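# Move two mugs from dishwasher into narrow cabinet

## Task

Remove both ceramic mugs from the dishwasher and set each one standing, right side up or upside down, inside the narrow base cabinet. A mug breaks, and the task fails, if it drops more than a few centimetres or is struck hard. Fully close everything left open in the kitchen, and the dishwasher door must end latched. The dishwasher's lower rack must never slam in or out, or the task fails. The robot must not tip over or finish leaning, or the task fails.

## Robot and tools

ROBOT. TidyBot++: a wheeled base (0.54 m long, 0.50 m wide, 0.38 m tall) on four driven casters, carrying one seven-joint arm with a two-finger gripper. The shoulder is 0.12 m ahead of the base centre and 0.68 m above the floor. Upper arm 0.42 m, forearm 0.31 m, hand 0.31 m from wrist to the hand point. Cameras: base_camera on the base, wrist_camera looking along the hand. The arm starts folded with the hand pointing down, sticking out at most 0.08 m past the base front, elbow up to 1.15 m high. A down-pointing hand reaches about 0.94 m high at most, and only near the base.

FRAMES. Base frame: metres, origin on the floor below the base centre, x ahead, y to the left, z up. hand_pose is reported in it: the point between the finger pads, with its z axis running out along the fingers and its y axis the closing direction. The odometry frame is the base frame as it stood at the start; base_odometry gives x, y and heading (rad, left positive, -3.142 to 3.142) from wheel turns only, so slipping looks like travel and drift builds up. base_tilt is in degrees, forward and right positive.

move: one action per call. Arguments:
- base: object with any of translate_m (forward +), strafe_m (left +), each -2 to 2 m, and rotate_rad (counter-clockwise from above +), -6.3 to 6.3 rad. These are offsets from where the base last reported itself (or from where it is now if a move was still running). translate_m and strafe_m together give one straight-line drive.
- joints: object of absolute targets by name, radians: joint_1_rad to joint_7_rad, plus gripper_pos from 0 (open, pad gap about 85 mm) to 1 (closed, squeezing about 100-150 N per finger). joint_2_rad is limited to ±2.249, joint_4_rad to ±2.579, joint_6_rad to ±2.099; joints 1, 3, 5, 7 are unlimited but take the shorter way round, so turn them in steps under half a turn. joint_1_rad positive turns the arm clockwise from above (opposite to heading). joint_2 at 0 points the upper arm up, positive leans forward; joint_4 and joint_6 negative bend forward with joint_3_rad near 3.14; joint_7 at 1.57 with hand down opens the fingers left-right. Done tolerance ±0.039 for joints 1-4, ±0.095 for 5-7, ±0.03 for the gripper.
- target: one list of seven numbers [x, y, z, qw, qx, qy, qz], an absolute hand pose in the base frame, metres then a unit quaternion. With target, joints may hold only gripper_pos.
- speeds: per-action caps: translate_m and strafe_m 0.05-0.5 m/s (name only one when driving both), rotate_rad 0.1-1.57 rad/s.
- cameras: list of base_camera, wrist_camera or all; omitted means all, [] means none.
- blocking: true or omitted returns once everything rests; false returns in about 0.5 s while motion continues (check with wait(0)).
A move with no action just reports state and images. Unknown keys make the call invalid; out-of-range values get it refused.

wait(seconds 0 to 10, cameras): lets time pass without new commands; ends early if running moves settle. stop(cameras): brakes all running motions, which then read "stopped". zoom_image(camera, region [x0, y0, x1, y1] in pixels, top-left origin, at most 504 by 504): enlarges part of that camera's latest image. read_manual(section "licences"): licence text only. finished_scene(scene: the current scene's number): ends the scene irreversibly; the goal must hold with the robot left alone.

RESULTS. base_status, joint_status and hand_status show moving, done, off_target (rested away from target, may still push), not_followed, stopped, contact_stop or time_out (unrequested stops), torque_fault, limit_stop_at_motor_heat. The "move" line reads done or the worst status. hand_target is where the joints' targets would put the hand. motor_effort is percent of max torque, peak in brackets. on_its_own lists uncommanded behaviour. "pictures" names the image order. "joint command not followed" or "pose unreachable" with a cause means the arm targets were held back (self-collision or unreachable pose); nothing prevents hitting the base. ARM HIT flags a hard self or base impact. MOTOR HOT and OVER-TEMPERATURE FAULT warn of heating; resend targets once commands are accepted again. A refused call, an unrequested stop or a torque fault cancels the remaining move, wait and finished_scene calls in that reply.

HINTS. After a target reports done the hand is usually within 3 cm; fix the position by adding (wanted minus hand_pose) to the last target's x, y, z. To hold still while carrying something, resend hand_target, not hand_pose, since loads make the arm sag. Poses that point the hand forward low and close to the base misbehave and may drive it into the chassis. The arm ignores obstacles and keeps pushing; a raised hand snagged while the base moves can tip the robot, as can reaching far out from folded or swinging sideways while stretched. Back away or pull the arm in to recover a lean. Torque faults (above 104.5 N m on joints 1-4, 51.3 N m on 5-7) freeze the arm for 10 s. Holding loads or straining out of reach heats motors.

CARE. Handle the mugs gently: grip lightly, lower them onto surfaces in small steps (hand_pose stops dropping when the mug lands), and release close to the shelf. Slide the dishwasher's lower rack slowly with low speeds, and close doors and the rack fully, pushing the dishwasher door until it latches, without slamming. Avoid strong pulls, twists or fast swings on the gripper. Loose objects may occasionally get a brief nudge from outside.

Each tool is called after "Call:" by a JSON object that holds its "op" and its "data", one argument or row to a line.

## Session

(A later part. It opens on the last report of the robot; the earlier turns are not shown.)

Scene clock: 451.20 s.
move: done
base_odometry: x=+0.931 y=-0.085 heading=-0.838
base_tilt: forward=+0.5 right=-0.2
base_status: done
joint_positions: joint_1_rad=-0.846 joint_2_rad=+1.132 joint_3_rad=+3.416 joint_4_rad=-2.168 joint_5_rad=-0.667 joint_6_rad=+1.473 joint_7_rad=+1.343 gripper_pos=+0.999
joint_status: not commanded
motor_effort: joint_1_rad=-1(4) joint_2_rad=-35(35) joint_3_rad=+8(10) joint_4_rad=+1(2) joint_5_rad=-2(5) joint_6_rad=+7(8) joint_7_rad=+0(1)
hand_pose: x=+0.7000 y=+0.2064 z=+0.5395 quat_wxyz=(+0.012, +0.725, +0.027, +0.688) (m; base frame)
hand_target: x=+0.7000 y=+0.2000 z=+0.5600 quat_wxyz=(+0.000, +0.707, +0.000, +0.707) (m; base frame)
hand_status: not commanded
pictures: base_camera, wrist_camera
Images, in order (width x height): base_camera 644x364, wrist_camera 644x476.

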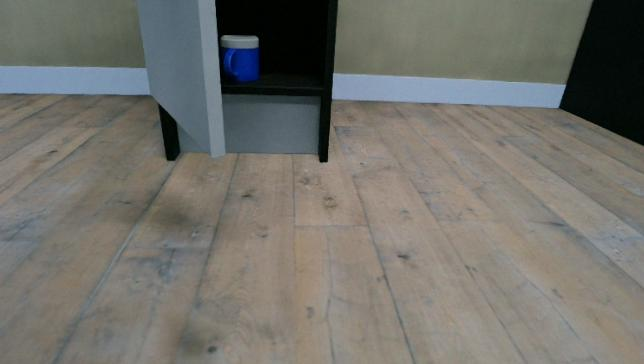

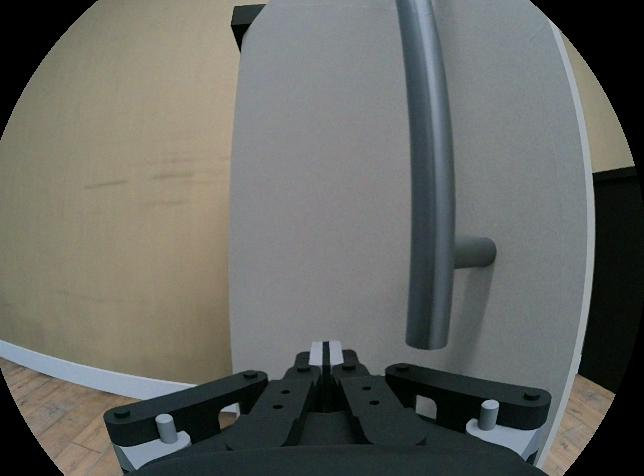

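Call:
{"op": "move", "data": {
  "base": {"translate_m": 0.2, "strafe_m": -0.12},
  "speeds": {"translate_m": 0.12},
  "target": [0.70, 0.2, 0.53, 0, 0.7071, 0, 0.7071]
}}

Scene clock: 456.50 s.
move: done
base_odometry: x=+0.976 y=-0.314 heading=-0.839
base_tilt: forward=+0.5 right=-0.2
base_status: done
joint_positions: joint_1_rad=-0.853 joint_2_rad=+1.198 joint_3_rad=+3.416 joint_4_rad=-2.147 joint_5_rad=-0.667 joint_6_rad=+1.492 joint_7_rad=+1.300 gripper_pos=+0.999
joint_status: not commanded
motor_effort: joint_1_rad=-1(4) joint_2_rad=-35(37) joint_3_rad=+8(10) joint_4_rad=+0(2) joint_5_rad=-2(5) joint_6_rad=+7(8) joint_7_rad=+1(1)
hand_pose: x=+0.6974 y=+0.2109 z=+0.5139 quat_wxyz=(+0.003, +0.728, +0.030, +0.685) (m; base frame)
hand_target: x=+0.7000 y=+0.2000 z=+0.5300 quat_wxyz=(+0.000, +0.707, +0.000, +0.707) (m; base frame)
hand_status: done (0.020 m and 5.0 deg from the pose sent, 0.011 m and 4.5 deg at the start)
pictures: base_camera, wrist_camera
Images, in order (width x height): base_camera 644x364, wrist_camera 644x476.

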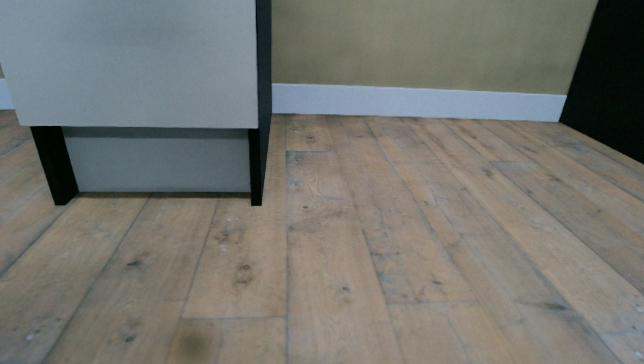

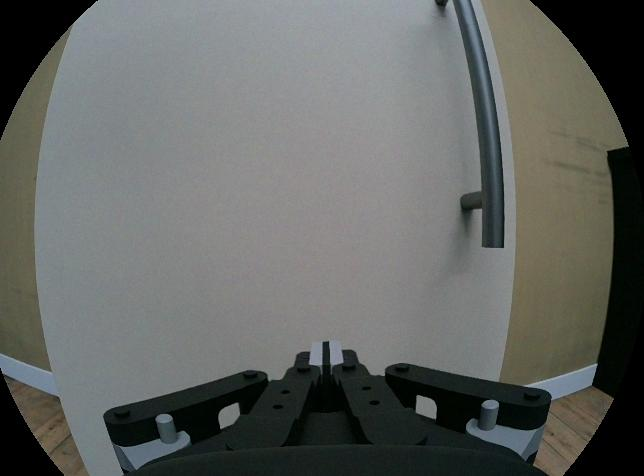

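Call:
{"op": "move", "data": {
  "base": {"translate_m": 0.0, "strafe_m": -0.08},
  "speeds": {"strafe_m": 0.2},
  "cameras": []
}}

Call:
{"op": "move", "data": {
  "base": {"translate_m": 0.07},
  "speeds": {"translate_m": 0.08}
}}

Scene clock: 460.37 s.
move: done
base_odometry: x=+0.916 y=-0.368 heading=-0.838
base_tilt: forward=+0.5 right=-0.1
base_status: done
joint_positions: joint_1_rad=-0.852 joint_2_rad=+1.198 joint_3_rad=+3.417 joint_4_rad=-2.145 joint_5_rad=-0.667 joint_6_rad=+1.492 joint_7_rad=+1.300 gripper_pos=+0.999
joint_status: not commanded
motor_effort: joint_1_rad=-1(4) joint_2_rad=-35(37) joint_3_rad=+7(9) joint_4_rad=+1(2) joint_5_rad=-2(3) joint_6_rad=+8(8) joint_7_rad=+0(1)
hand_pose: x=+0.6982 y=+0.2105 z=+0.5143 quat_wxyz=(+0.003, +0.727, +0.030, +0.686) (m; base frame)
hand_target: x=+0.7000 y=+0.2000 z=+0.5300 quat_wxyz=(+0.000, +0.707, +0.000, +0.707) (m; base frame)
hand_status: not commanded
pictures: none
No camera images: "cameras" was empty.

Scene clock: 461.80 s.
move: done
base_odometry: x=+0.963 y=-0.419 heading=-0.838
base_tilt: forward=+0.5 right=-0.2
base_status: done
joint_positions: joint_1_rad=-0.896 joint_2_rad=+1.200 joint_3_rad=+3.401 joint_4_rad=-2.223 joint_5_rad=-0.690 joint_6_rad=+1.519 joint_7_rad=+1.300 gripper_pos=+0.999
joint_status: not commanded
motor_effort: joint_1_rad=+7(9) joint_2_rad=-35(37) joint_3_rad=+14(15) joint_4_rad=+16(17) joint_5_rad=+2(3) joint_6_rad=+4(8) joint_7_rad=+0(1)
hand_pose: x=+0.6674 y=+0.2126 z=+0.5070 quat_wxyz=(+0.013, +0.738, +0.051, +0.672) (m; base frame)
hand_target: x=+0.7000 y=+0.2000 z=+0.5300 quat_wxyz=(+0.000, +0.707, +0.000, +0.707) (m; base frame)
hand_status: not commanded
pictures: base_camera, wrist_camera
Images, in order (width x height): base_camera 644x364, wrist_camera 644x476.

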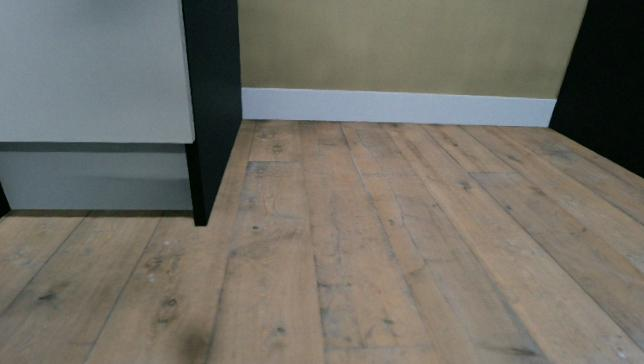

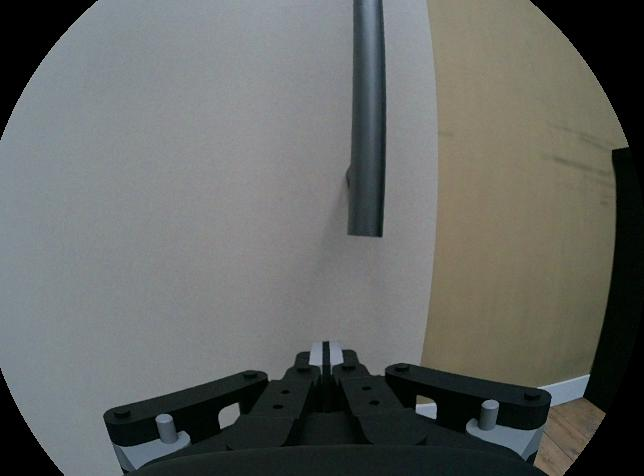

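Call:
{"op": "move", "data": {
  "base": {"translate_m": -0.45},
  "cameras": []
}}

Call:
{"op": "move", "data": {
  "joints": {"joint_1_rad": 0, "joint_2_rad": -0.311, "joint_3_rad": 3.14, "joint_4_rad": -2.5, "joint_5_rad": 0, "joint_6_rad": 0.3, "joint_7_rad": 1.571}
}}

Call:
{"op": "move", "data": {
  "base": {"rotate_rad": -0.5}
}}

Scene clock: 466.30 s.
move: done
base_odometry: x=+0.661 y=-0.085 heading=-0.838
base_tilt: forward=+0.5 right=-0.2
base_status: done
joint_positions: joint_1_rad=-0.859 joint_2_rad=+1.208 joint_3_rad=+3.423 joint_4_rad=-2.135 joint_5_rad=-0.690 joint_6_rad=+1.518 joint_7_rad=+1.299 gripper_pos=+0.999
joint_status: not commanded
motor_effort: joint_1_rad=-1(7) joint_2_rad=-35(38) joint_3_rad=+8(13) joint_4_rad=+1(15) joint_5_rad=-2(3) joint_6_rad=+7(10) joint_7_rad=+0(1)
hand_pose: x=+0.6999 y=+0.2102 z=+0.5222 quat_wxyz=(+0.007, +0.715, +0.028, +0.699) (m; base frame)
hand_target: x=+0.7000 y=+0.2000 z=+0.5300 quat_wxyz=(+0.000, +0.707, +0.000, +0.707) (m; base frame)
hand_status: not commanded
pictures: none
No camera images: "cameras" was empty.

Scene clock: 469.37 s.
move: done
base_odometry: x=+0.662 y=-0.085 heading=-0.838
base_tilt: forward=+0.5 right=-0.2
base_status: not commanded
joint_positions: joint_1_rad=-0.014 joint_2_rad=-0.294 joint_3_rad=+3.160 joint_4_rad=-2.479 joint_5_rad=-0.078 joint_6_rad=+0.354 joint_7_rad=+1.522 gripper_pos=+0.999
joint_status: all done
motor_effort: joint_1_rad=-1(3) joint_2_rad=-8(38) joint_3_rad=+1(9) joint_4_rad=+18(19) joint_5_rad=+0(3) joint_6_rad=+7(9) joint_7_rad=+1(1)
hand_pose: x=+0.5549 y=-0.0094 z=+0.8230 quat_wxyz=(-0.028, +0.791, -0.060, +0.608) (m; base frame)
hand_target: x=+0.5421 y=+0.0020 z=+0.8028 quat_wxyz=(+0.000, +0.810, +0.001, +0.586) (m; base frame)
hand_status: not commanded
pictures: base_camera, wrist_camera
Images, in order (width x height): base_camera 644x364, wrist_camera 644x476.

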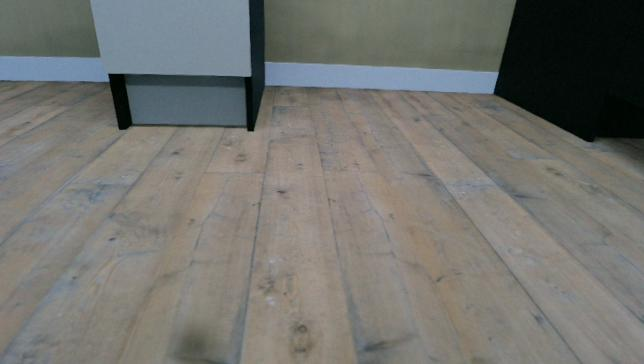

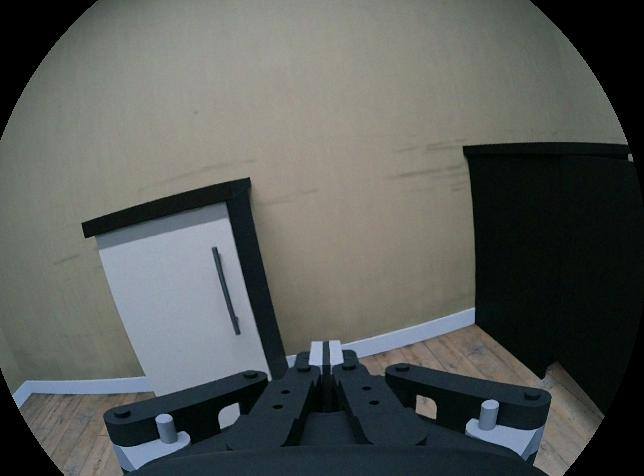

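Scene clock: 470.80 s.
move: done
base_odometry: x=+0.661 y=-0.085 heading=-1.338
base_tilt: forward=+0.5 right=-0.2
base_status: done
joint_positions: joint_1_rad=-0.007 joint_2_rad=-0.294 joint_3_rad=+3.154 joint_4_rad=-2.479 joint_5_rad=-0.075 joint_6_rad=+0.352 joint_7_rad=+1.522 gripper_pos=+0.999
joint_status: not commanded
motor_effort: joint_1_rad=-1(2) joint_2_rad=-8(9) joint_3_rad=+1(2) joint_4_rad=+18(19) joint_5_rad=+0(1) joint_6_rad=+8(8) joint_7_rad=+0(1)
hand_pose: x=+0.5547 y=-0.0095 z=+0.8225 quat_wxyz=(-0.026, +0.792, -0.058, +0.608) (m; base frame)
hand_target: x=+0.5421 y=+0.0020 z=+0.8028 quat_wxyz=(+0.000, +0.810, +0.001, +0.586) (m; base frame)
hand_status: not commanded
pictures: base_camera, wrist_camera
Images, in order (width x height): base_camera 644x364, wrist_camera 644x476.

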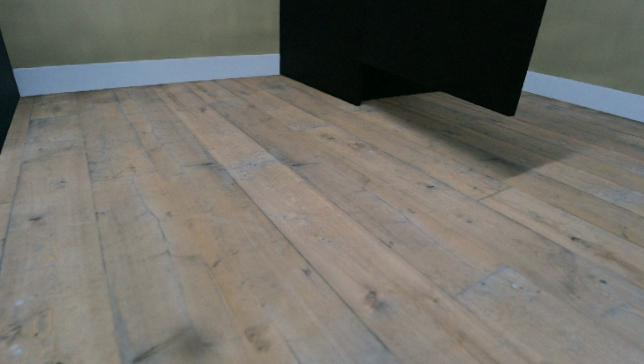

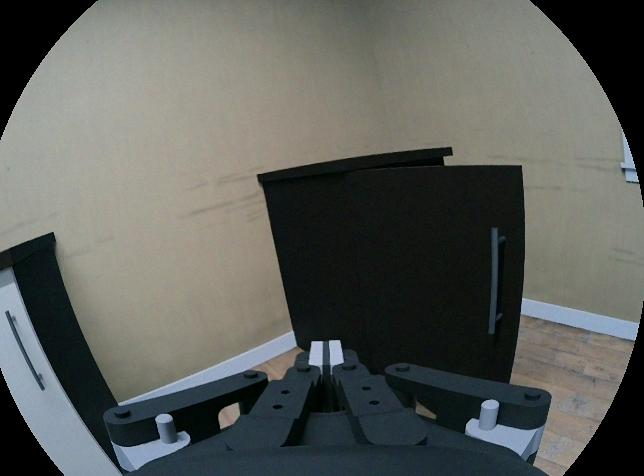

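Call:
{"op": "move", "data": {
  "base": {"rotate_rad": 0.498},
  "target": [0.72, 0.0, 0.52, 0, 0.7071, 0, 0.7071],
  "cameras": []
}}

Call:
{"op": "move", "data": {
  "base": {"strafe_m": -0.6},
  "speeds": {"strafe_m": 0.3}
}}

Scene clock: 481.93 s.
move: done
base_odometry: x=+0.662 y=-0.085 heading=-0.840
base_tilt: forward=+0.5 right=-0.2
base_status: done
joint_positions: joint_1_rad=-0.007 joint_2_rad=+1.236 joint_3_rad=+3.152 joint_4_rad=-2.263 joint_5_rad=-0.073 joint_6_rad=+1.878 joint_7_rad=+1.522 gripper_pos=+0.999
joint_status: not commanded
motor_effort: joint_1_rad=-1(2) joint_2_rad=-35(36) joint_3_rad=+1(2) joint_4_rad=+0(19) joint_5_rad=+0(1) joint_6_rad=+8(9) joint_7_rad=+0(1)
hand_pose: x=+0.7167 y=-0.0203 z=+0.5104 quat_wxyz=(+0.019, +0.723, -0.029, +0.690) (m; base frame)
hand_target: x=+0.7200 y=+0.0000 z=+0.5200 quat_wxyz=(+0.000, +0.707, +0.000, +0.707) (m; base frame)
hand_status: done (0.023 m and 4.8 deg from the pose sent, 0.345 m and 16.7 deg at the start)
pictures: none
No camera images: "cameras" was empty.

Scene clock: 484.80 s.
move: done
base_odometry: x=+0.214 y=-0.485 heading=-0.840
base_tilt: forward=+0.5 right=-0.2
base_status: done
joint_positions: joint_1_rad=-0.010 joint_2_rad=+1.236 joint_3_rad=+3.153 joint_4_rad=-2.263 joint_5_rad=-0.073 joint_6_rad=+1.881 joint_7_rad=+1.522 gripper_pos=+0.999
joint_status: not commanded
motor_effort: joint_1_rad=-1(4) joint_2_rad=-34(35) joint_3_rad=+1(2) joint_4_rad=-1(1) joint_5_rad=+0(1) joint_6_rad=+8(8) joint_7_rad=+0(1)
hand_pose: x=+0.7169 y=-0.0186 z=+0.5112 quat_wxyz=(+0.018, +0.722, -0.027, +0.691) (m; base frame)
hand_target: x=+0.7200 y=+0.0000 z=+0.5200 quat_wxyz=(+0.000, +0.707, +0.000, +0.707) (m; base frame)
hand_status: not commanded
pictures: base_camera, wrist_camera
Images, in order (width x height): base_camera 644x364, wrist_camera 644x476.

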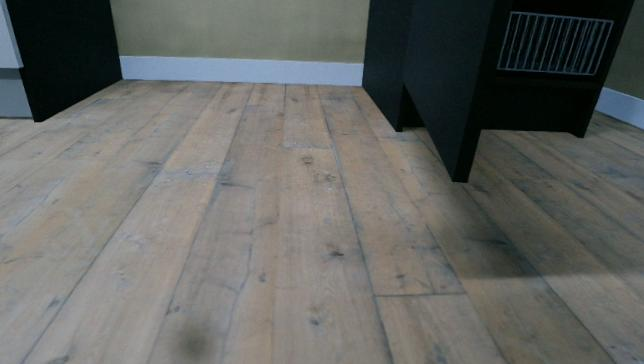

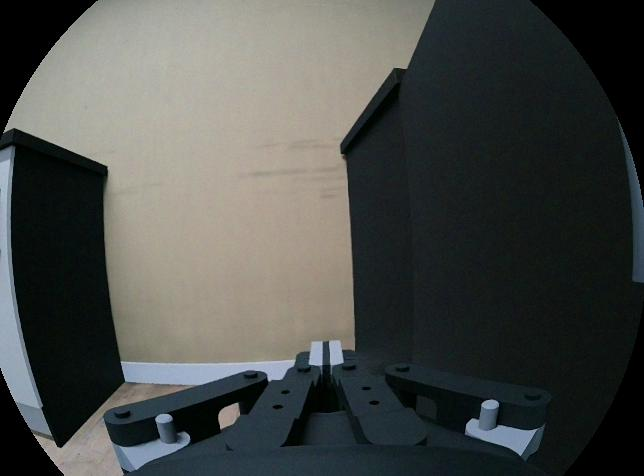

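Call:
{"op": "move", "data": {
  "base": {"translate_m": 0.1, "strafe_m": -0.3},
  "speeds": {"strafe_m": 0.15}
}}

Call:
{"op": "move", "data": {
  "base": {"translate_m": 0.16, "strafe_m": -0.12},
  "speeds": {"translate_m": 0.12}
}}

Scene clock: 491.70 s.
move: done
base_odometry: x=+0.058 y=-0.760 heading=-0.840
base_tilt: forward=+0.6 right=-0.2
base_status: done
joint_positions: joint_1_rad=-0.010 joint_2_rad=+1.253 joint_3_rad=+3.155 joint_4_rad=-2.241 joint_5_rad=-0.055 joint_6_rad=+1.923 joint_7_rad=+1.522 gripper_pos=+0.999
joint_status: not commanded
motor_effort: joint_1_rad=-1(6) joint_2_rad=-35(39) joint_3_rad=+0(4) joint_4_rad=-1(14) joint_5_rad=+0(5) joint_6_rad=+8(8) joint_7_rad=+0(2)
hand_pose: x=+0.7212 y=-0.0132 z=+0.5184 quat_wxyz=(+0.010, +0.706, -0.022, +0.707) (m; base frame)
hand_target: x=+0.7200 y=+0.0000 z=+0.5200 quat_wxyz=(+0.000, +0.707, +0.000, +0.707) (m; base frame)
hand_status: not commanded
pictures: base_camera, wrist_camera
Images, in order (width x height): base_camera 644x364, wrist_camera 644x476.

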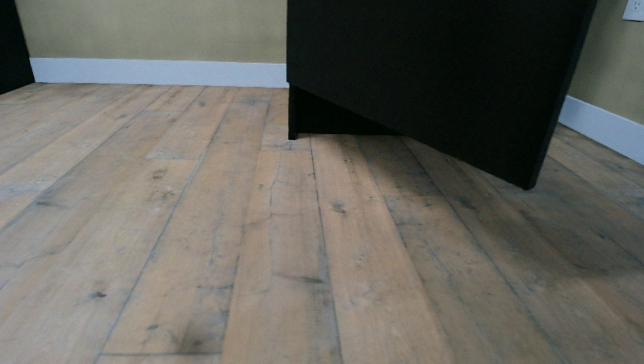

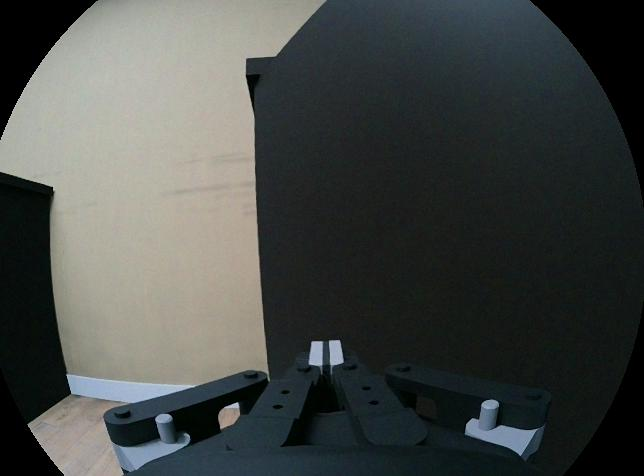

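Scene clock: 493.97 s.
move: done
base_odometry: x=+0.075 y=-0.960 heading=-0.841
base_tilt: forward=+0.5 right=-0.2
base_status: done
joint_positions: joint_1_rad=-0.011 joint_2_rad=+1.253 joint_3_rad=+3.155 joint_4_rad=-2.241 joint_5_rad=-0.055 joint_6_rad=+1.923 joint_7_rad=+1.522 gripper_pos=+0.999
joint_status: not commanded
motor_effort: joint_1_rad=-1(3) joint_2_rad=-35(36) joint_3_rad=+1(2) joint_4_rad=-1(2) joint_5_rad=+0(1) joint_6_rad=+8(8) joint_7_rad=+0(1)
hand_pose: x=+0.7211 y=-0.0124 z=+0.5183 quat_wxyz=(+0.010, +0.707, -0.021, +0.707) (m; base frame)
hand_target: x=+0.7200 y=+0.0000 z=+0.5200 quat_wxyz=(+0.000, +0.707, +0.000, +0.707) (m; base frame)
hand_status: not commanded
pictures: base_camera, wrist_camera
Images, in order (width x height): base_camera 644x364, wrist_camera 644x476.

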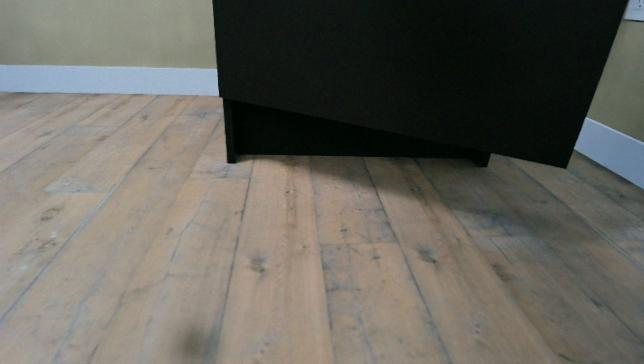

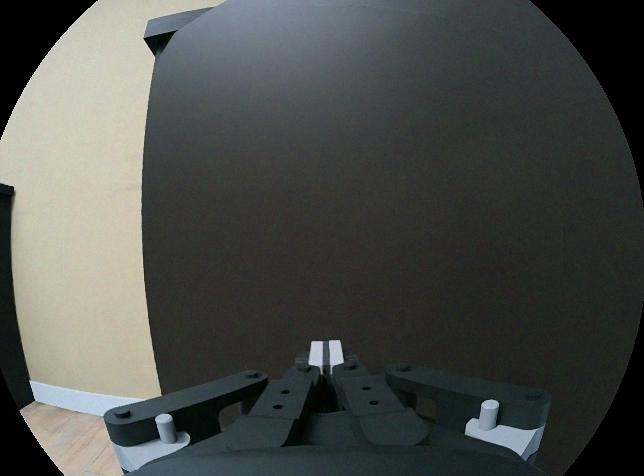

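Call:
{"op": "move", "data": {
  "base": {"translate_m": 0.15, "strafe_m": -0.12},
  "speeds": {"translate_m": 0.12}
}}

Call:
{"op": "move", "data": {
  "base": {"translate_m": 0.1},
  "speeds": {"translate_m": 0.08}
}}

Scene clock: 498.23 s.
move: done
base_odometry: x=+0.086 y=-1.151 heading=-0.840
base_tilt: forward=+0.5 right=-0.2
base_status: done
joint_positions: joint_1_rad=-0.012 joint_2_rad=+1.253 joint_3_rad=+3.155 joint_4_rad=-2.242 joint_5_rad=-0.055 joint_6_rad=+1.923 joint_7_rad=+1.522 gripper_pos=+0.999
joint_status: not commanded
motor_effort: joint_1_rad=-1(3) joint_2_rad=-35(36) joint_3_rad=+1(2) joint_4_rad=-1(2) joint_5_rad=+0(1) joint_6_rad=+8(8) joint_7_rad=+1(1)
hand_pose: x=+0.7210 y=-0.0119 z=+0.5182 quat_wxyz=(+0.009, +0.707, -0.021, +0.707) (m; base frame)
hand_target: x=+0.7200 y=+0.0000 z=+0.5200 quat_wxyz=(+0.000, +0.707, +0.000, +0.707) (m; base frame)
hand_status: not commanded
pictures: base_camera, wrist_camera
Images, in order (width x height): base_camera 644x364, wrist_camera 644x476.

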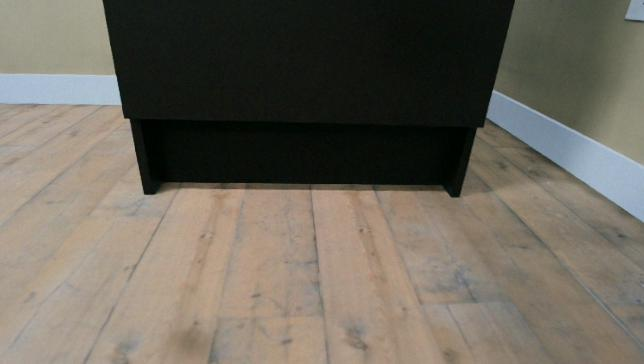

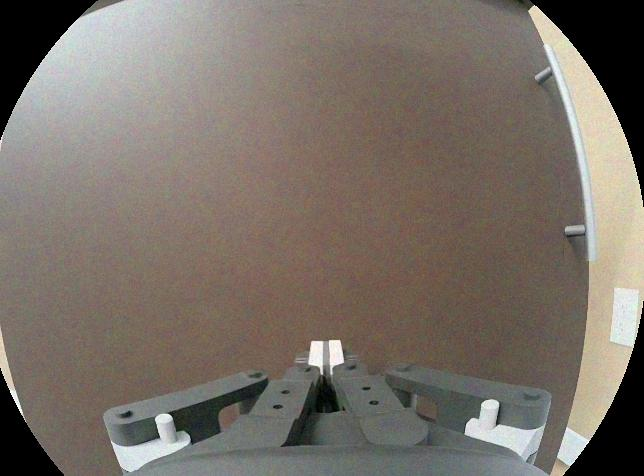

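Scene clock: 500.03 s.
move: done
base_odometry: x=+0.152 y=-1.226 heading=-0.841
base_tilt: forward=+0.5 right=-0.2
base_status: done
joint_positions: joint_1_rad=-0.009 joint_2_rad=+1.272 joint_3_rad=+3.155 joint_4_rad=-2.353 joint_5_rad=-0.055 joint_6_rad=+1.927 joint_7_rad=+1.522 gripper_pos=+0.999
joint_status: not commanded
motor_effort: joint_1_rad=-4(5) joint_2_rad=-39(41) joint_3_rad=-1(1) joint_4_rad=+17(20) joint_5_rad=+4(4) joint_6_rad=+5(8) joint_7_rad=+0(1)
hand_pose: x=+0.6836 y=-0.0143 z=+0.4879 quat_wxyz=(+0.013, +0.750, -0.022, +0.661) (m; base frame)
hand_target: x=+0.7200 y=+0.0000 z=+0.5200 quat_wxyz=(+0.000, +0.707, +0.000, +0.707) (m; base frame)
hand_status: not commanded
pictures: base_camera, wrist_camera
Images, in order (width x height): base_camera 644x364, wrist_camera 644x476.

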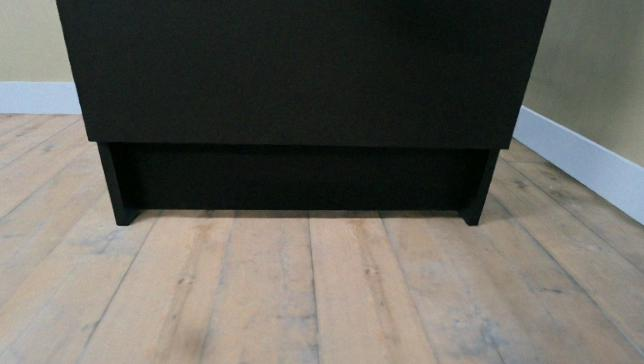

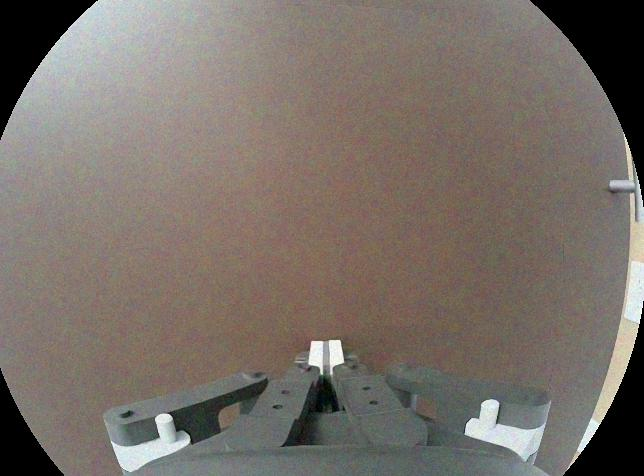

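Call:
{"op": "move", "data": {
  "base": {"translate_m": -0.06},
  "cameras": []
}}

Call:
{"op": "move", "data": {
  "base": {"strafe_m": -0.17},
  "cameras": []
}}

Call:
{"op": "move", "data": {
  "base": {"translate_m": 0.07},
  "speeds": {"translate_m": 0.08}
}}

Scene clock: 503.47 s.
move: done
base_odometry: x=+0.112 y=-1.181 heading=-0.840
base_tilt: forward=+0.5 right=-0.2
base_status: done
joint_positions: joint_1_rad=-0.009 joint_2_rad=+1.253 joint_3_rad=+3.155 joint_4_rad=-2.248 joint_5_rad=-0.055 joint_6_rad=+1.916 joint_7_rad=+1.522 gripper_pos=+0.999
joint_status: not commanded
motor_effort: joint_1_rad=-1(4) joint_2_rad=-35(42) joint_3_rad=+1(1) joint_4_rad=-1(16) joint_5_rad=+0(4) joint_6_rad=+8(12) joint_7_rad=+0(1)
hand_pose: x=+0.7190 y=-0.0138 z=+0.5146 quat_wxyz=(+0.011, +0.712, -0.022, +0.702) (m; base frame)
hand_target: x=+0.7200 y=+0.0000 z=+0.5200 quat_wxyz=(+0.000, +0.707, +0.000, +0.707) (m; base frame)
hand_status: not commanded
pictures: none
No camera images: "cameras" was empty.

Scene clock: 505.00 s.
move: done
base_odometry: x=-0.015 y=-1.294 heading=-0.840
base_tilt: forward=+0.5 right=-0.2
base_status: done
joint_positions: joint_1_rad=-0.006 joint_2_rad=+1.253 joint_3_rad=+3.158 joint_4_rad=-2.248 joint_5_rad=-0.055 joint_6_rad=+1.916 joint_7_rad=+1.522 gripper_pos=+0.999
joint_status: not commanded
motor_effort: joint_1_rad=-1(5) joint_2_rad=-35(36) joint_3_rad=+1(2) joint_4_rad=-1(2) joint_5_rad=+0(1) joint_6_rad=+7(8) joint_7_rad=+0(1)
hand_pose: x=+0.7190 y=-0.0166 z=+0.5146 quat_wxyz=(+0.013, +0.712, -0.023, +0.702) (m; base frame)
hand_target: x=+0.7200 y=+0.0000 z=+0.5200 quat_wxyz=(+0.000, +0.707, +0.000, +0.707) (m; base frame)
hand_status: not commanded
pictures: none
No camera images: "cameras" was empty.

Scene clock: 506.43 s.
move: done
base_odometry: x=+0.031 y=-1.346 heading=-0.840
base_tilt: forward=+0.5 right=-0.2
base_status: done
joint_positions: joint_1_rad=-0.005 joint_2_rad=+1.269 joint_3_rad=+3.158 joint_4_rad=-2.344 joint_5_rad=-0.055 joint_6_rad=+1.922 joint_7_rad=+1.522 gripper_pos=+0.999
joint_status: not commanded
motor_effort: joint_1_rad=-4(5) joint_2_rad=-40(41) joint_3_rad=-1(1) joint_4_rad=+16(18) joint_5_rad=+3(4) joint_6_rad=+6(9) joint_7_rad=+0(1)
hand_pose: x=+0.6865 y=-0.0175 z=+0.4894 quat_wxyz=(+0.015, +0.748, -0.023, +0.663) (m; base frame)
hand_target: x=+0.7200 y=+0.0000 z=+0.5200 quat_wxyz=(+0.000, +0.707, +0.000, +0.707) (m; base frame)
hand_status: not commanded
pictures: base_camera, wrist_camera
Images, in order (width x height): base_camera 644x364, wrist_camera 644x476.

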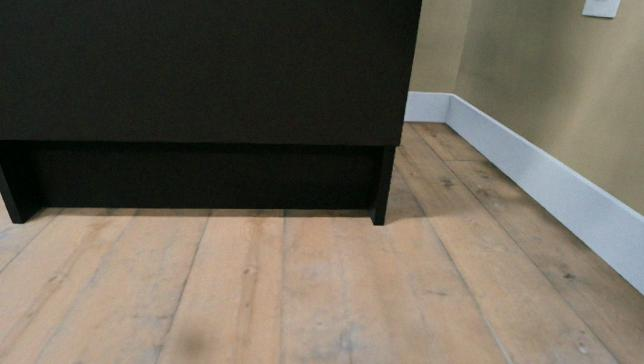

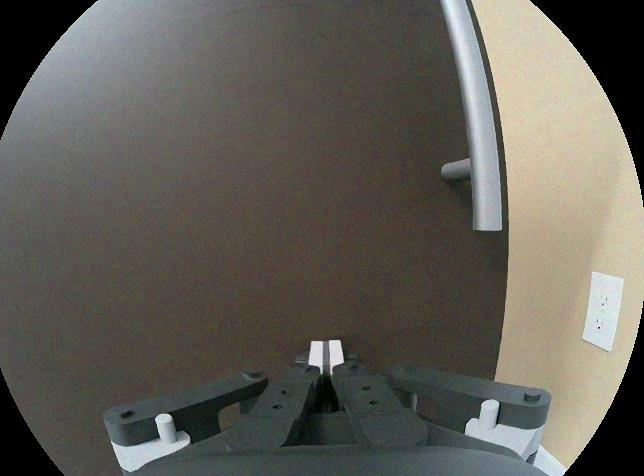

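Call:
{"op": "move", "data": {
  "base": {"translate_m": -0.5},
  "cameras": []
}}

Call:
{"op": "move", "data": {
  "joints": {"joint_1_rad": 0, "joint_2_rad": -0.311, "joint_3_rad": 3.14, "joint_4_rad": -2.5, "joint_5_rad": 0, "joint_6_rad": 0.3, "joint_7_rad": 1.571}
}}

Call:
{"op": "zoom_image", "data": {
  "camera": "wrist_camera",
  "region": [160, 120, 520, 440]
}}

Call:
{"op": "zoom_image", "data": {
  "camera": "base_camera",
  "region": [100, 0, 500, 200]
}}

Scene clock: 513.33 s.
move: done
base_odometry: x=-0.302 y=-0.974 heading=-0.840
base_tilt: forward=+0.5 right=-0.2
base_status: done
joint_positions: joint_1_rad=-0.009 joint_2_rad=+1.253 joint_3_rad=+3.158 joint_4_rad=-2.248 joint_5_rad=-0.055 joint_6_rad=+1.914 joint_7_rad=+1.522 gripper_pos=+0.999
joint_status: not commanded
motor_effort: joint_1_rad=-1(4) joint_2_rad=-35(41) joint_3_rad=+0(2) joint_4_rad=-1(15) joint_5_rad=+0(3) joint_6_rad=+8(11) joint_7_rad=+0(1)
hand_pose: x=+0.7190 y=-0.0150 z=+0.5142 quat_wxyz=(+0.012, +0.712, -0.022, +0.702) (m; base frame)
hand_target: x=+0.7200 y=+0.0000 z=+0.5200 quat_wxyz=(+0.000, +0.707, +0.000, +0.707) (m; base frame)
hand_status: not commanded
pictures: none
No camera images: "cameras" was empty.

Scene clock: 516.47 s.
move: done
base_odometry: x=-0.302 y=-0.974 heading=-0.840
base_tilt: forward=+0.5 right=-0.2
base_status: not commanded
joint_positions: joint_1_rad=-0.009 joint_2_rad=-0.293 joint_3_rad=+3.157 joint_4_rad=-2.479 joint_5_rad=-0.055 joint_6_rad=+0.354 joint_7_rad=+1.523 gripper_pos=+0.999
joint_status: all done
motor_effort: joint_1_rad=-1(2) joint_2_rad=-8(37) joint_3_rad=+1(2) joint_4_rad=+19(19) joint_5_rad=+0(2) joint_6_rad=+7(9) joint_7_rad=+0(1)
hand_pose: x=+0.5550 y=-0.0079 z=+0.8230 quat_wxyz=(-0.023, +0.792, -0.049, +0.609) (m; base frame)
hand_target: x=+0.5421 y=+0.0020 z=+0.8028 quat_wxyz=(+0.000, +0.810, +0.001, +0.586) (m; base frame)
hand_status: not commanded
pictures: base_camera, wrist_camera
Images, in order (width x height): base_camera 644x364, wrist_camera 644x476.

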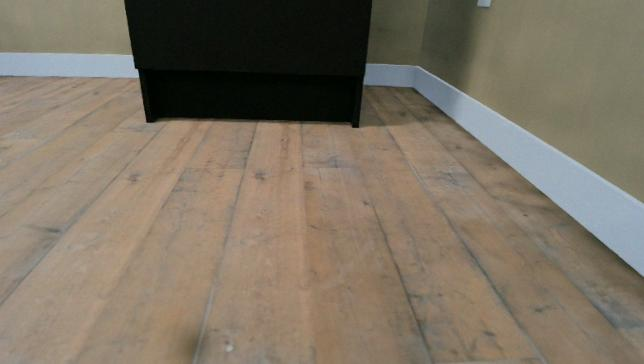

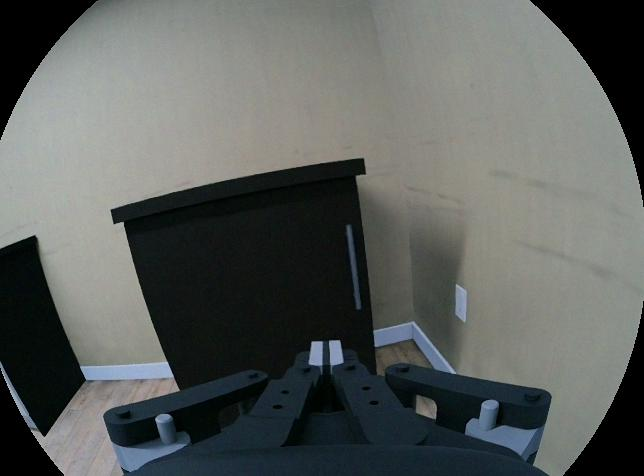

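Scaled by 1.400.

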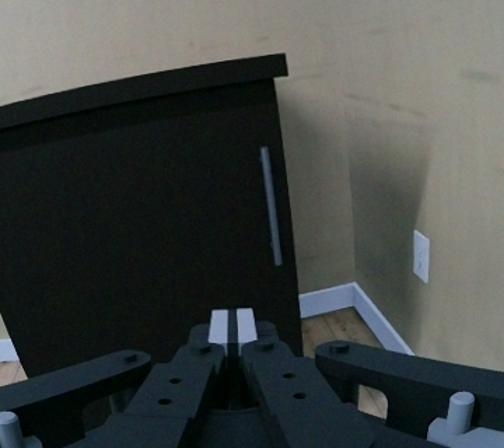

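Scaled by 1.260.

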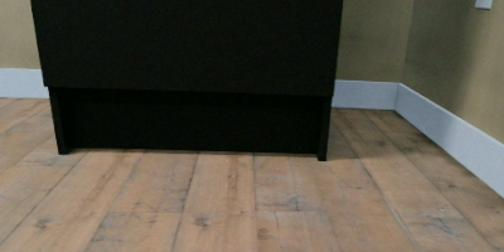

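Call:
{"op": "move", "data": {
  "base": {"translate_m": -0.199, "strafe_m": 1.388},
  "cameras": []
}}

Call:
{"op": "move", "data": {
  "base": {"rotate_rad": 1.52},
  "joints": {"gripper_pos": 0.3}
}}

Scene clock: 531.07 s.
move: done
base_odometry: x=+0.598 y=+0.101 heading=-0.840
base_tilt: forward=+0.4 right=-0.2
base_status: done
joint_positions: joint_1_rad=-0.009 joint_2_rad=-0.294 joint_3_rad=+3.152 joint_4_rad=-2.479 joint_5_rad=-0.055 joint_6_rad=+0.351 joint_7_rad=+1.523 gripper_pos=+0.999
joint_status: not commanded
motor_effort: joint_1_rad=-1(2) joint_2_rad=-8(9) joint_3_rad=+1(3) joint_4_rad=+18(19) joint_5_rad=+1(1) joint_6_rad=+8(8) joint_7_rad=+0(1)
hand_pose: x=+0.5547 y=-0.0054 z=+0.8223 quat_wxyz=(-0.024, +0.793, -0.047, +0.608) (m; base frame)
hand_target: x=+0.5421 y=+0.0020 z=+0.8028 quat_wxyz=(+0.000, +0.810, +0.001, +0.586) (m; base frame)
hand_status: not commanded
pictures: none
No camera images: "cameras" was empty.

Scene clock: 533.33 s.
move: done
base_odometry: x=+0.598 y=+0.101 heading=+0.680
base_tilt: forward=+0.5 right=-0.2
base_status: done
joint_positions: joint_1_rad=-0.007 joint_2_rad=-0.294 joint_3_rad=+3.148 joint_4_rad=-2.479 joint_5_rad=-0.055 joint_6_rad=+0.351 joint_7_rad=+1.523 gripper_pos=+0.300
joint_status: all done
motor_effort: joint_1_rad=-1(2) joint_2_rad=-8(9) joint_3_rad=+1(3) joint_4_rad=+18(19) joint_5_rad=+1(1) joint_6_rad=+8(8) joint_7_rad=+0(1)
hand_pose: x=+0.5546 y=-0.0045 z=+0.8222 quat_wxyz=(-0.024, +0.793, -0.046, +0.608) (m; base frame)
hand_target: x=+0.5421 y=+0.0020 z=+0.8028 quat_wxyz=(+0.000, +0.810, +0.001, +0.586) (m; base frame)
hand_status: not commanded
pictures: base_camera, wrist_camera
Images, in order (width x height): base_camera 644x364, wrist_camera 644x476.

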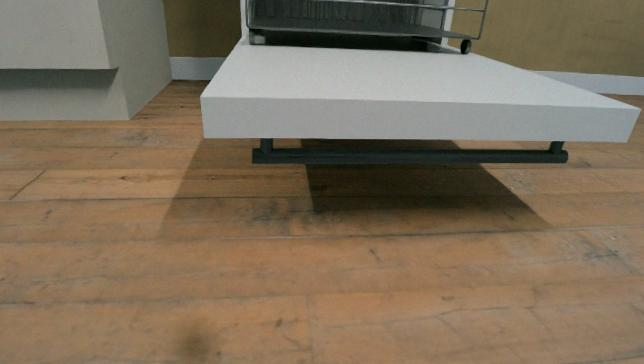

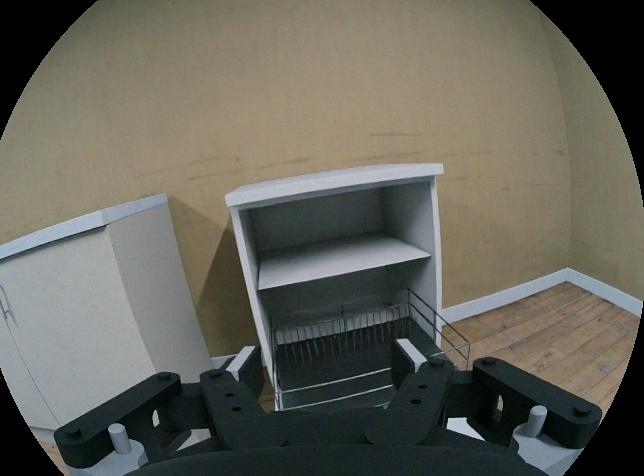

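Call:
{"op": "move", "data": {
  "base": {"translate_m": 0.345, "strafe_m": -0.03},
  "speeds": {"translate_m": 0.3},
  "target": [0.62, 0.0, 0.52, -0.38, 0.5964, -0.5964, 0.38]
}}

Scene clock: 538.60 s.
move: done
base_odometry: x=+0.886 y=+0.295 heading=+0.681
base_tilt: forward=+0.6 right=-0.3
base_status: done
joint_positions: joint_1_rad=+0.257 joint_2_rad=+0.926 joint_3_rad=+2.797 joint_4_rad=-2.561 joint_5_rad=-0.055 joint_6_rad=+1.450 joint_7_rad=+0.342 gripper_pos=+0.300
joint_status: not commanded
motor_effort: joint_1_rad=-1(2) joint_2_rad=-29(29) joint_3_rad=-3(4) joint_4_rad=-1(19) joint_5_rad=+2(3) joint_6_rad=+7(8) joint_7_rad=+0(1)
hand_pose: x=+0.6299 y=+0.0074 z=+0.5194 quat_wxyz=(-0.374, +0.620, -0.571, +0.387) (m; base frame)
hand_target: x=+0.6271 y=-0.0012 z=+0.5228 quat_wxyz=(-0.384, +0.592, -0.595, +0.386) (m; base frame)
hand_status: done (0.012 m and 4.1 deg from the pose sent, 0.309 m and 84.6 deg at the start; a joint's target at an end of its range on 68 of 68 steps)
pictures: base_camera, wrist_camera
Images, in order (width x height): base_camera 644x364, wrist_camera 644x476.

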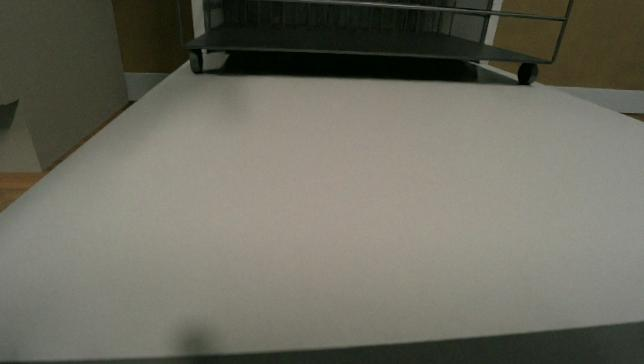

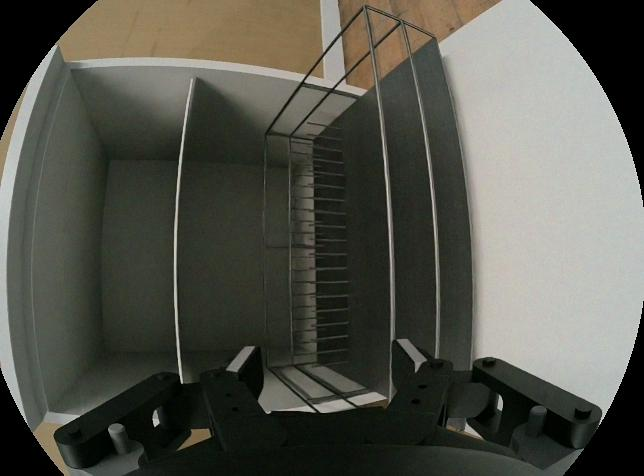

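Call:
{"op": "move", "data": {
  "target": [0.69, 0.0, 0.42, -0.38, 0.5964, -0.5964, 0.38]
}}

Scene clock: 542.60 s.
move: done
base_odometry: x=+0.886 y=+0.295 heading=+0.681
base_tilt: forward=+0.5 right=-0.2
base_status: not commanded
joint_positions: joint_1_rad=+0.323 joint_2_rad=+1.226 joint_3_rad=+2.747 joint_4_rad=-2.299 joint_5_rad=-0.055 joint_6_rad=+1.452 joint_7_rad=+0.384 gripper_pos=+0.300
joint_status: not commanded
motor_effort: joint_1_rad=-1(1) joint_2_rad=-33(34) joint_3_rad=-5(6) joint_4_rad=-2(2) joint_5_rad=+3(4) joint_6_rad=+6(7) joint_7_rad=+0(1)
hand_pose: x=+0.6825 y=-0.0151 z=+0.4153 quat_wxyz=(-0.364, +0.582, -0.620, +0.380) (m; base frame)
hand_target: x=+0.6900 y=+0.0000 z=+0.4200 quat_wxyz=(-0.380, +0.596, -0.596, +0.380) (m; base frame)
hand_status: done (0.018 m and 3.7 deg from the pose sent, 0.116 m and 4.1 deg at the start)
pictures: base_camera, wrist_camera
Images, in order (width x height): base_camera 644x364, wrist_camera 644x476.

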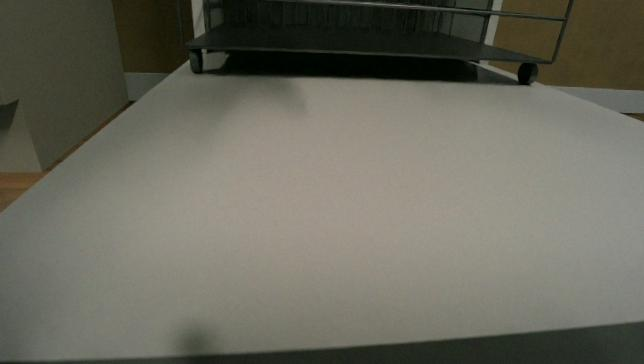

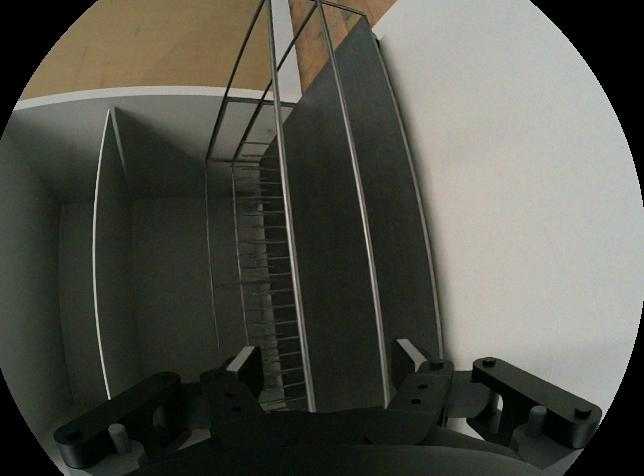

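Call:
{"op": "move", "data": {
  "target": [0.745, 0.01, 0.412, -0.38, 0.5964, -0.5964, 0.38]
}}

Scene clock: 548.33 s.
move: done
base_odometry: x=+0.886 y=+0.295 heading=+0.681
base_tilt: forward=+0.5 right=-0.2
base_status: not commanded
joint_positions: joint_1_rad=+0.295 joint_2_rad=+1.226 joint_3_rad=+2.747 joint_4_rad=-2.122 joint_5_rad=-0.055 joint_6_rad=+1.329 joint_7_rad=+0.384 gripper_pos=+0.300
joint_status: not commanded
motor_effort: joint_1_rad=-1(2) joint_2_rad=-36(36) joint_3_rad=-7(7) joint_4_rad=+1(2) joint_5_rad=+3(4) joint_6_rad=+6(7) joint_7_rad=+1(1)
hand_pose: x=+0.7428 y=-0.0085 z=+0.4158 quat_wxyz=(-0.380, +0.575, -0.609, +0.394) (m; base frame)
hand_target: x=+0.7450 y=+0.0100 z=+0.4120 quat_wxyz=(-0.380, +0.596, -0.596, +0.380) (m; base frame)
hand_status: done (0.019 m and 3.3 deg from the pose sent, 0.067 m and 3.7 deg at the start)
pictures: base_camera, wrist_camera
Images, in order (width x height): base_camera 644x364, wrist_camera 644x476.

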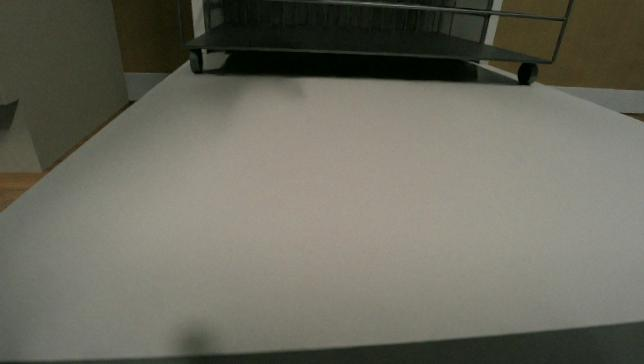

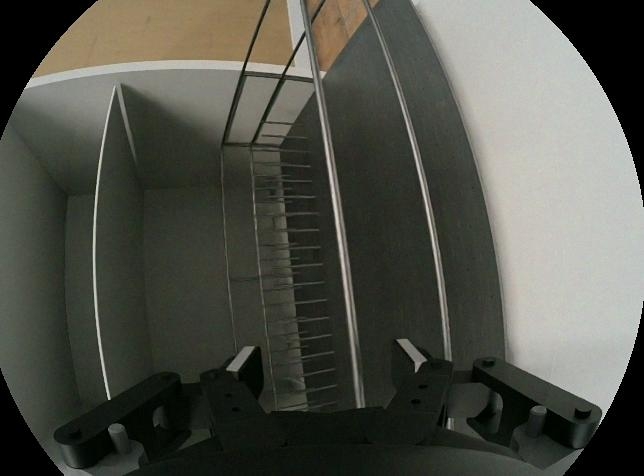

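Call:
{"op": "move", "data": {
  "joints": {"gripper_pos": 0.7}
}}

Scene clock: 552.17 s.
move: done
base_odometry: x=+0.886 y=+0.295 heading=+0.681
base_tilt: forward=+0.5 right=-0.2
base_status: not commanded
joint_positions: joint_1_rad=+0.295 joint_2_rad=+1.226 joint_3_rad=+2.747 joint_4_rad=-2.121 joint_5_rad=-0.055 joint_6_rad=+1.319 joint_7_rad=+0.384 gripper_pos=+0.700
joint_status: all done
motor_effort: joint_1_rad=-1(3) joint_2_rad=-37(40) joint_3_rad=-7(9) joint_4_rad=+2(3) joint_5_rad=+4(5) joint_6_rad=+7(9) joint_7_rad=+0(1)
hand_pose: x=+0.7421 y=-0.0071 z=+0.4132 quat_wxyz=(-0.379, +0.577, -0.610, +0.390) (m; base frame)
hand_target: x=+0.7450 y=+0.0100 z=+0.4120 quat_wxyz=(-0.380, +0.596, -0.596, +0.380) (m; base frame)
hand_status: not commanded
pictures: base_camera, wrist_camera
Images, in order (width x height): base_camera 644x364, wrist_camera 644x476.

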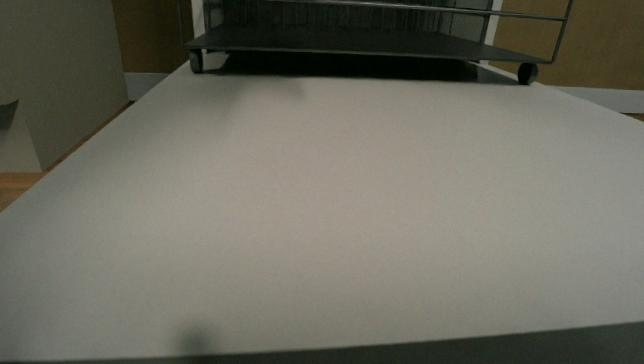

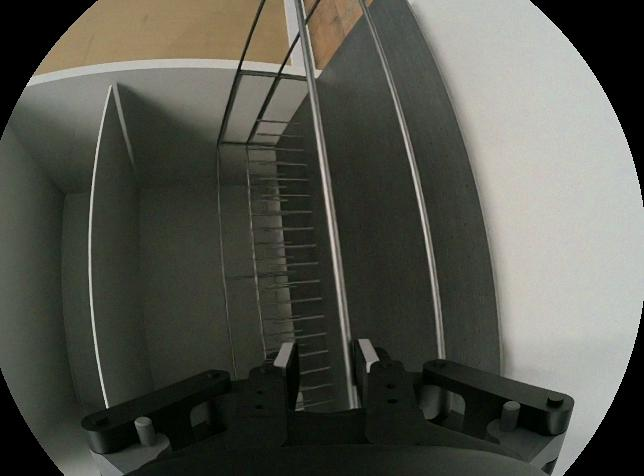

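Call:
{"op": "move", "data": {
  "joints": {"gripper_pos": 0.97}
}}

Scene clock: 554.00 s.
move: done
base_odometry: x=+0.886 y=+0.295 heading=+0.681
base_tilt: forward=+0.5 right=-0.3
base_status: not commanded
joint_positions: joint_1_rad=+0.295 joint_2_rad=+1.234 joint_3_rad=+2.747 joint_4_rad=-2.121 joint_5_rad=-0.055 joint_6_rad=+1.304 joint_7_rad=+0.386 gripper_pos=+0.961
joint_status: all done
motor_effort: joint_1_rad=-4(5) joint_2_rad=-39(42) joint_3_rad=-10(11) joint_4_rad=+3(4) joint_5_rad=+6(7) joint_6_rad=+8(9) joint_7_rad=-2(2)
hand_pose: x=+0.7383 y=-0.0053 z=+0.4043 quat_wxyz=(-0.374, +0.582, -0.613, +0.382) (m; base frame)
hand_target: x=+0.7450 y=+0.0100 z=+0.4120 quat_wxyz=(-0.380, +0.596, -0.596, +0.380) (m; base frame)
hand_status: not commanded
pictures: base_camera, wrist_camera
Images, in order (width x height): base_camera 644x364, wrist_camera 644x476.

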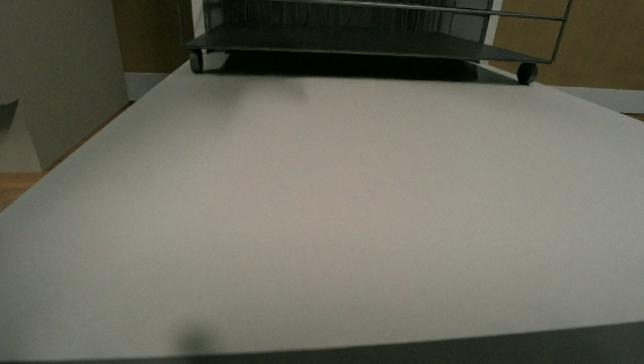

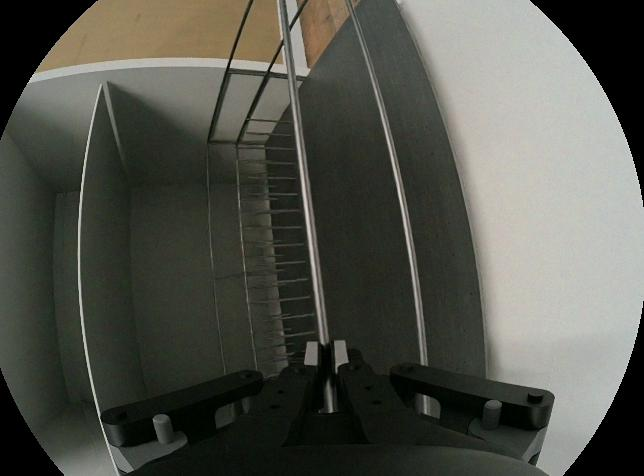

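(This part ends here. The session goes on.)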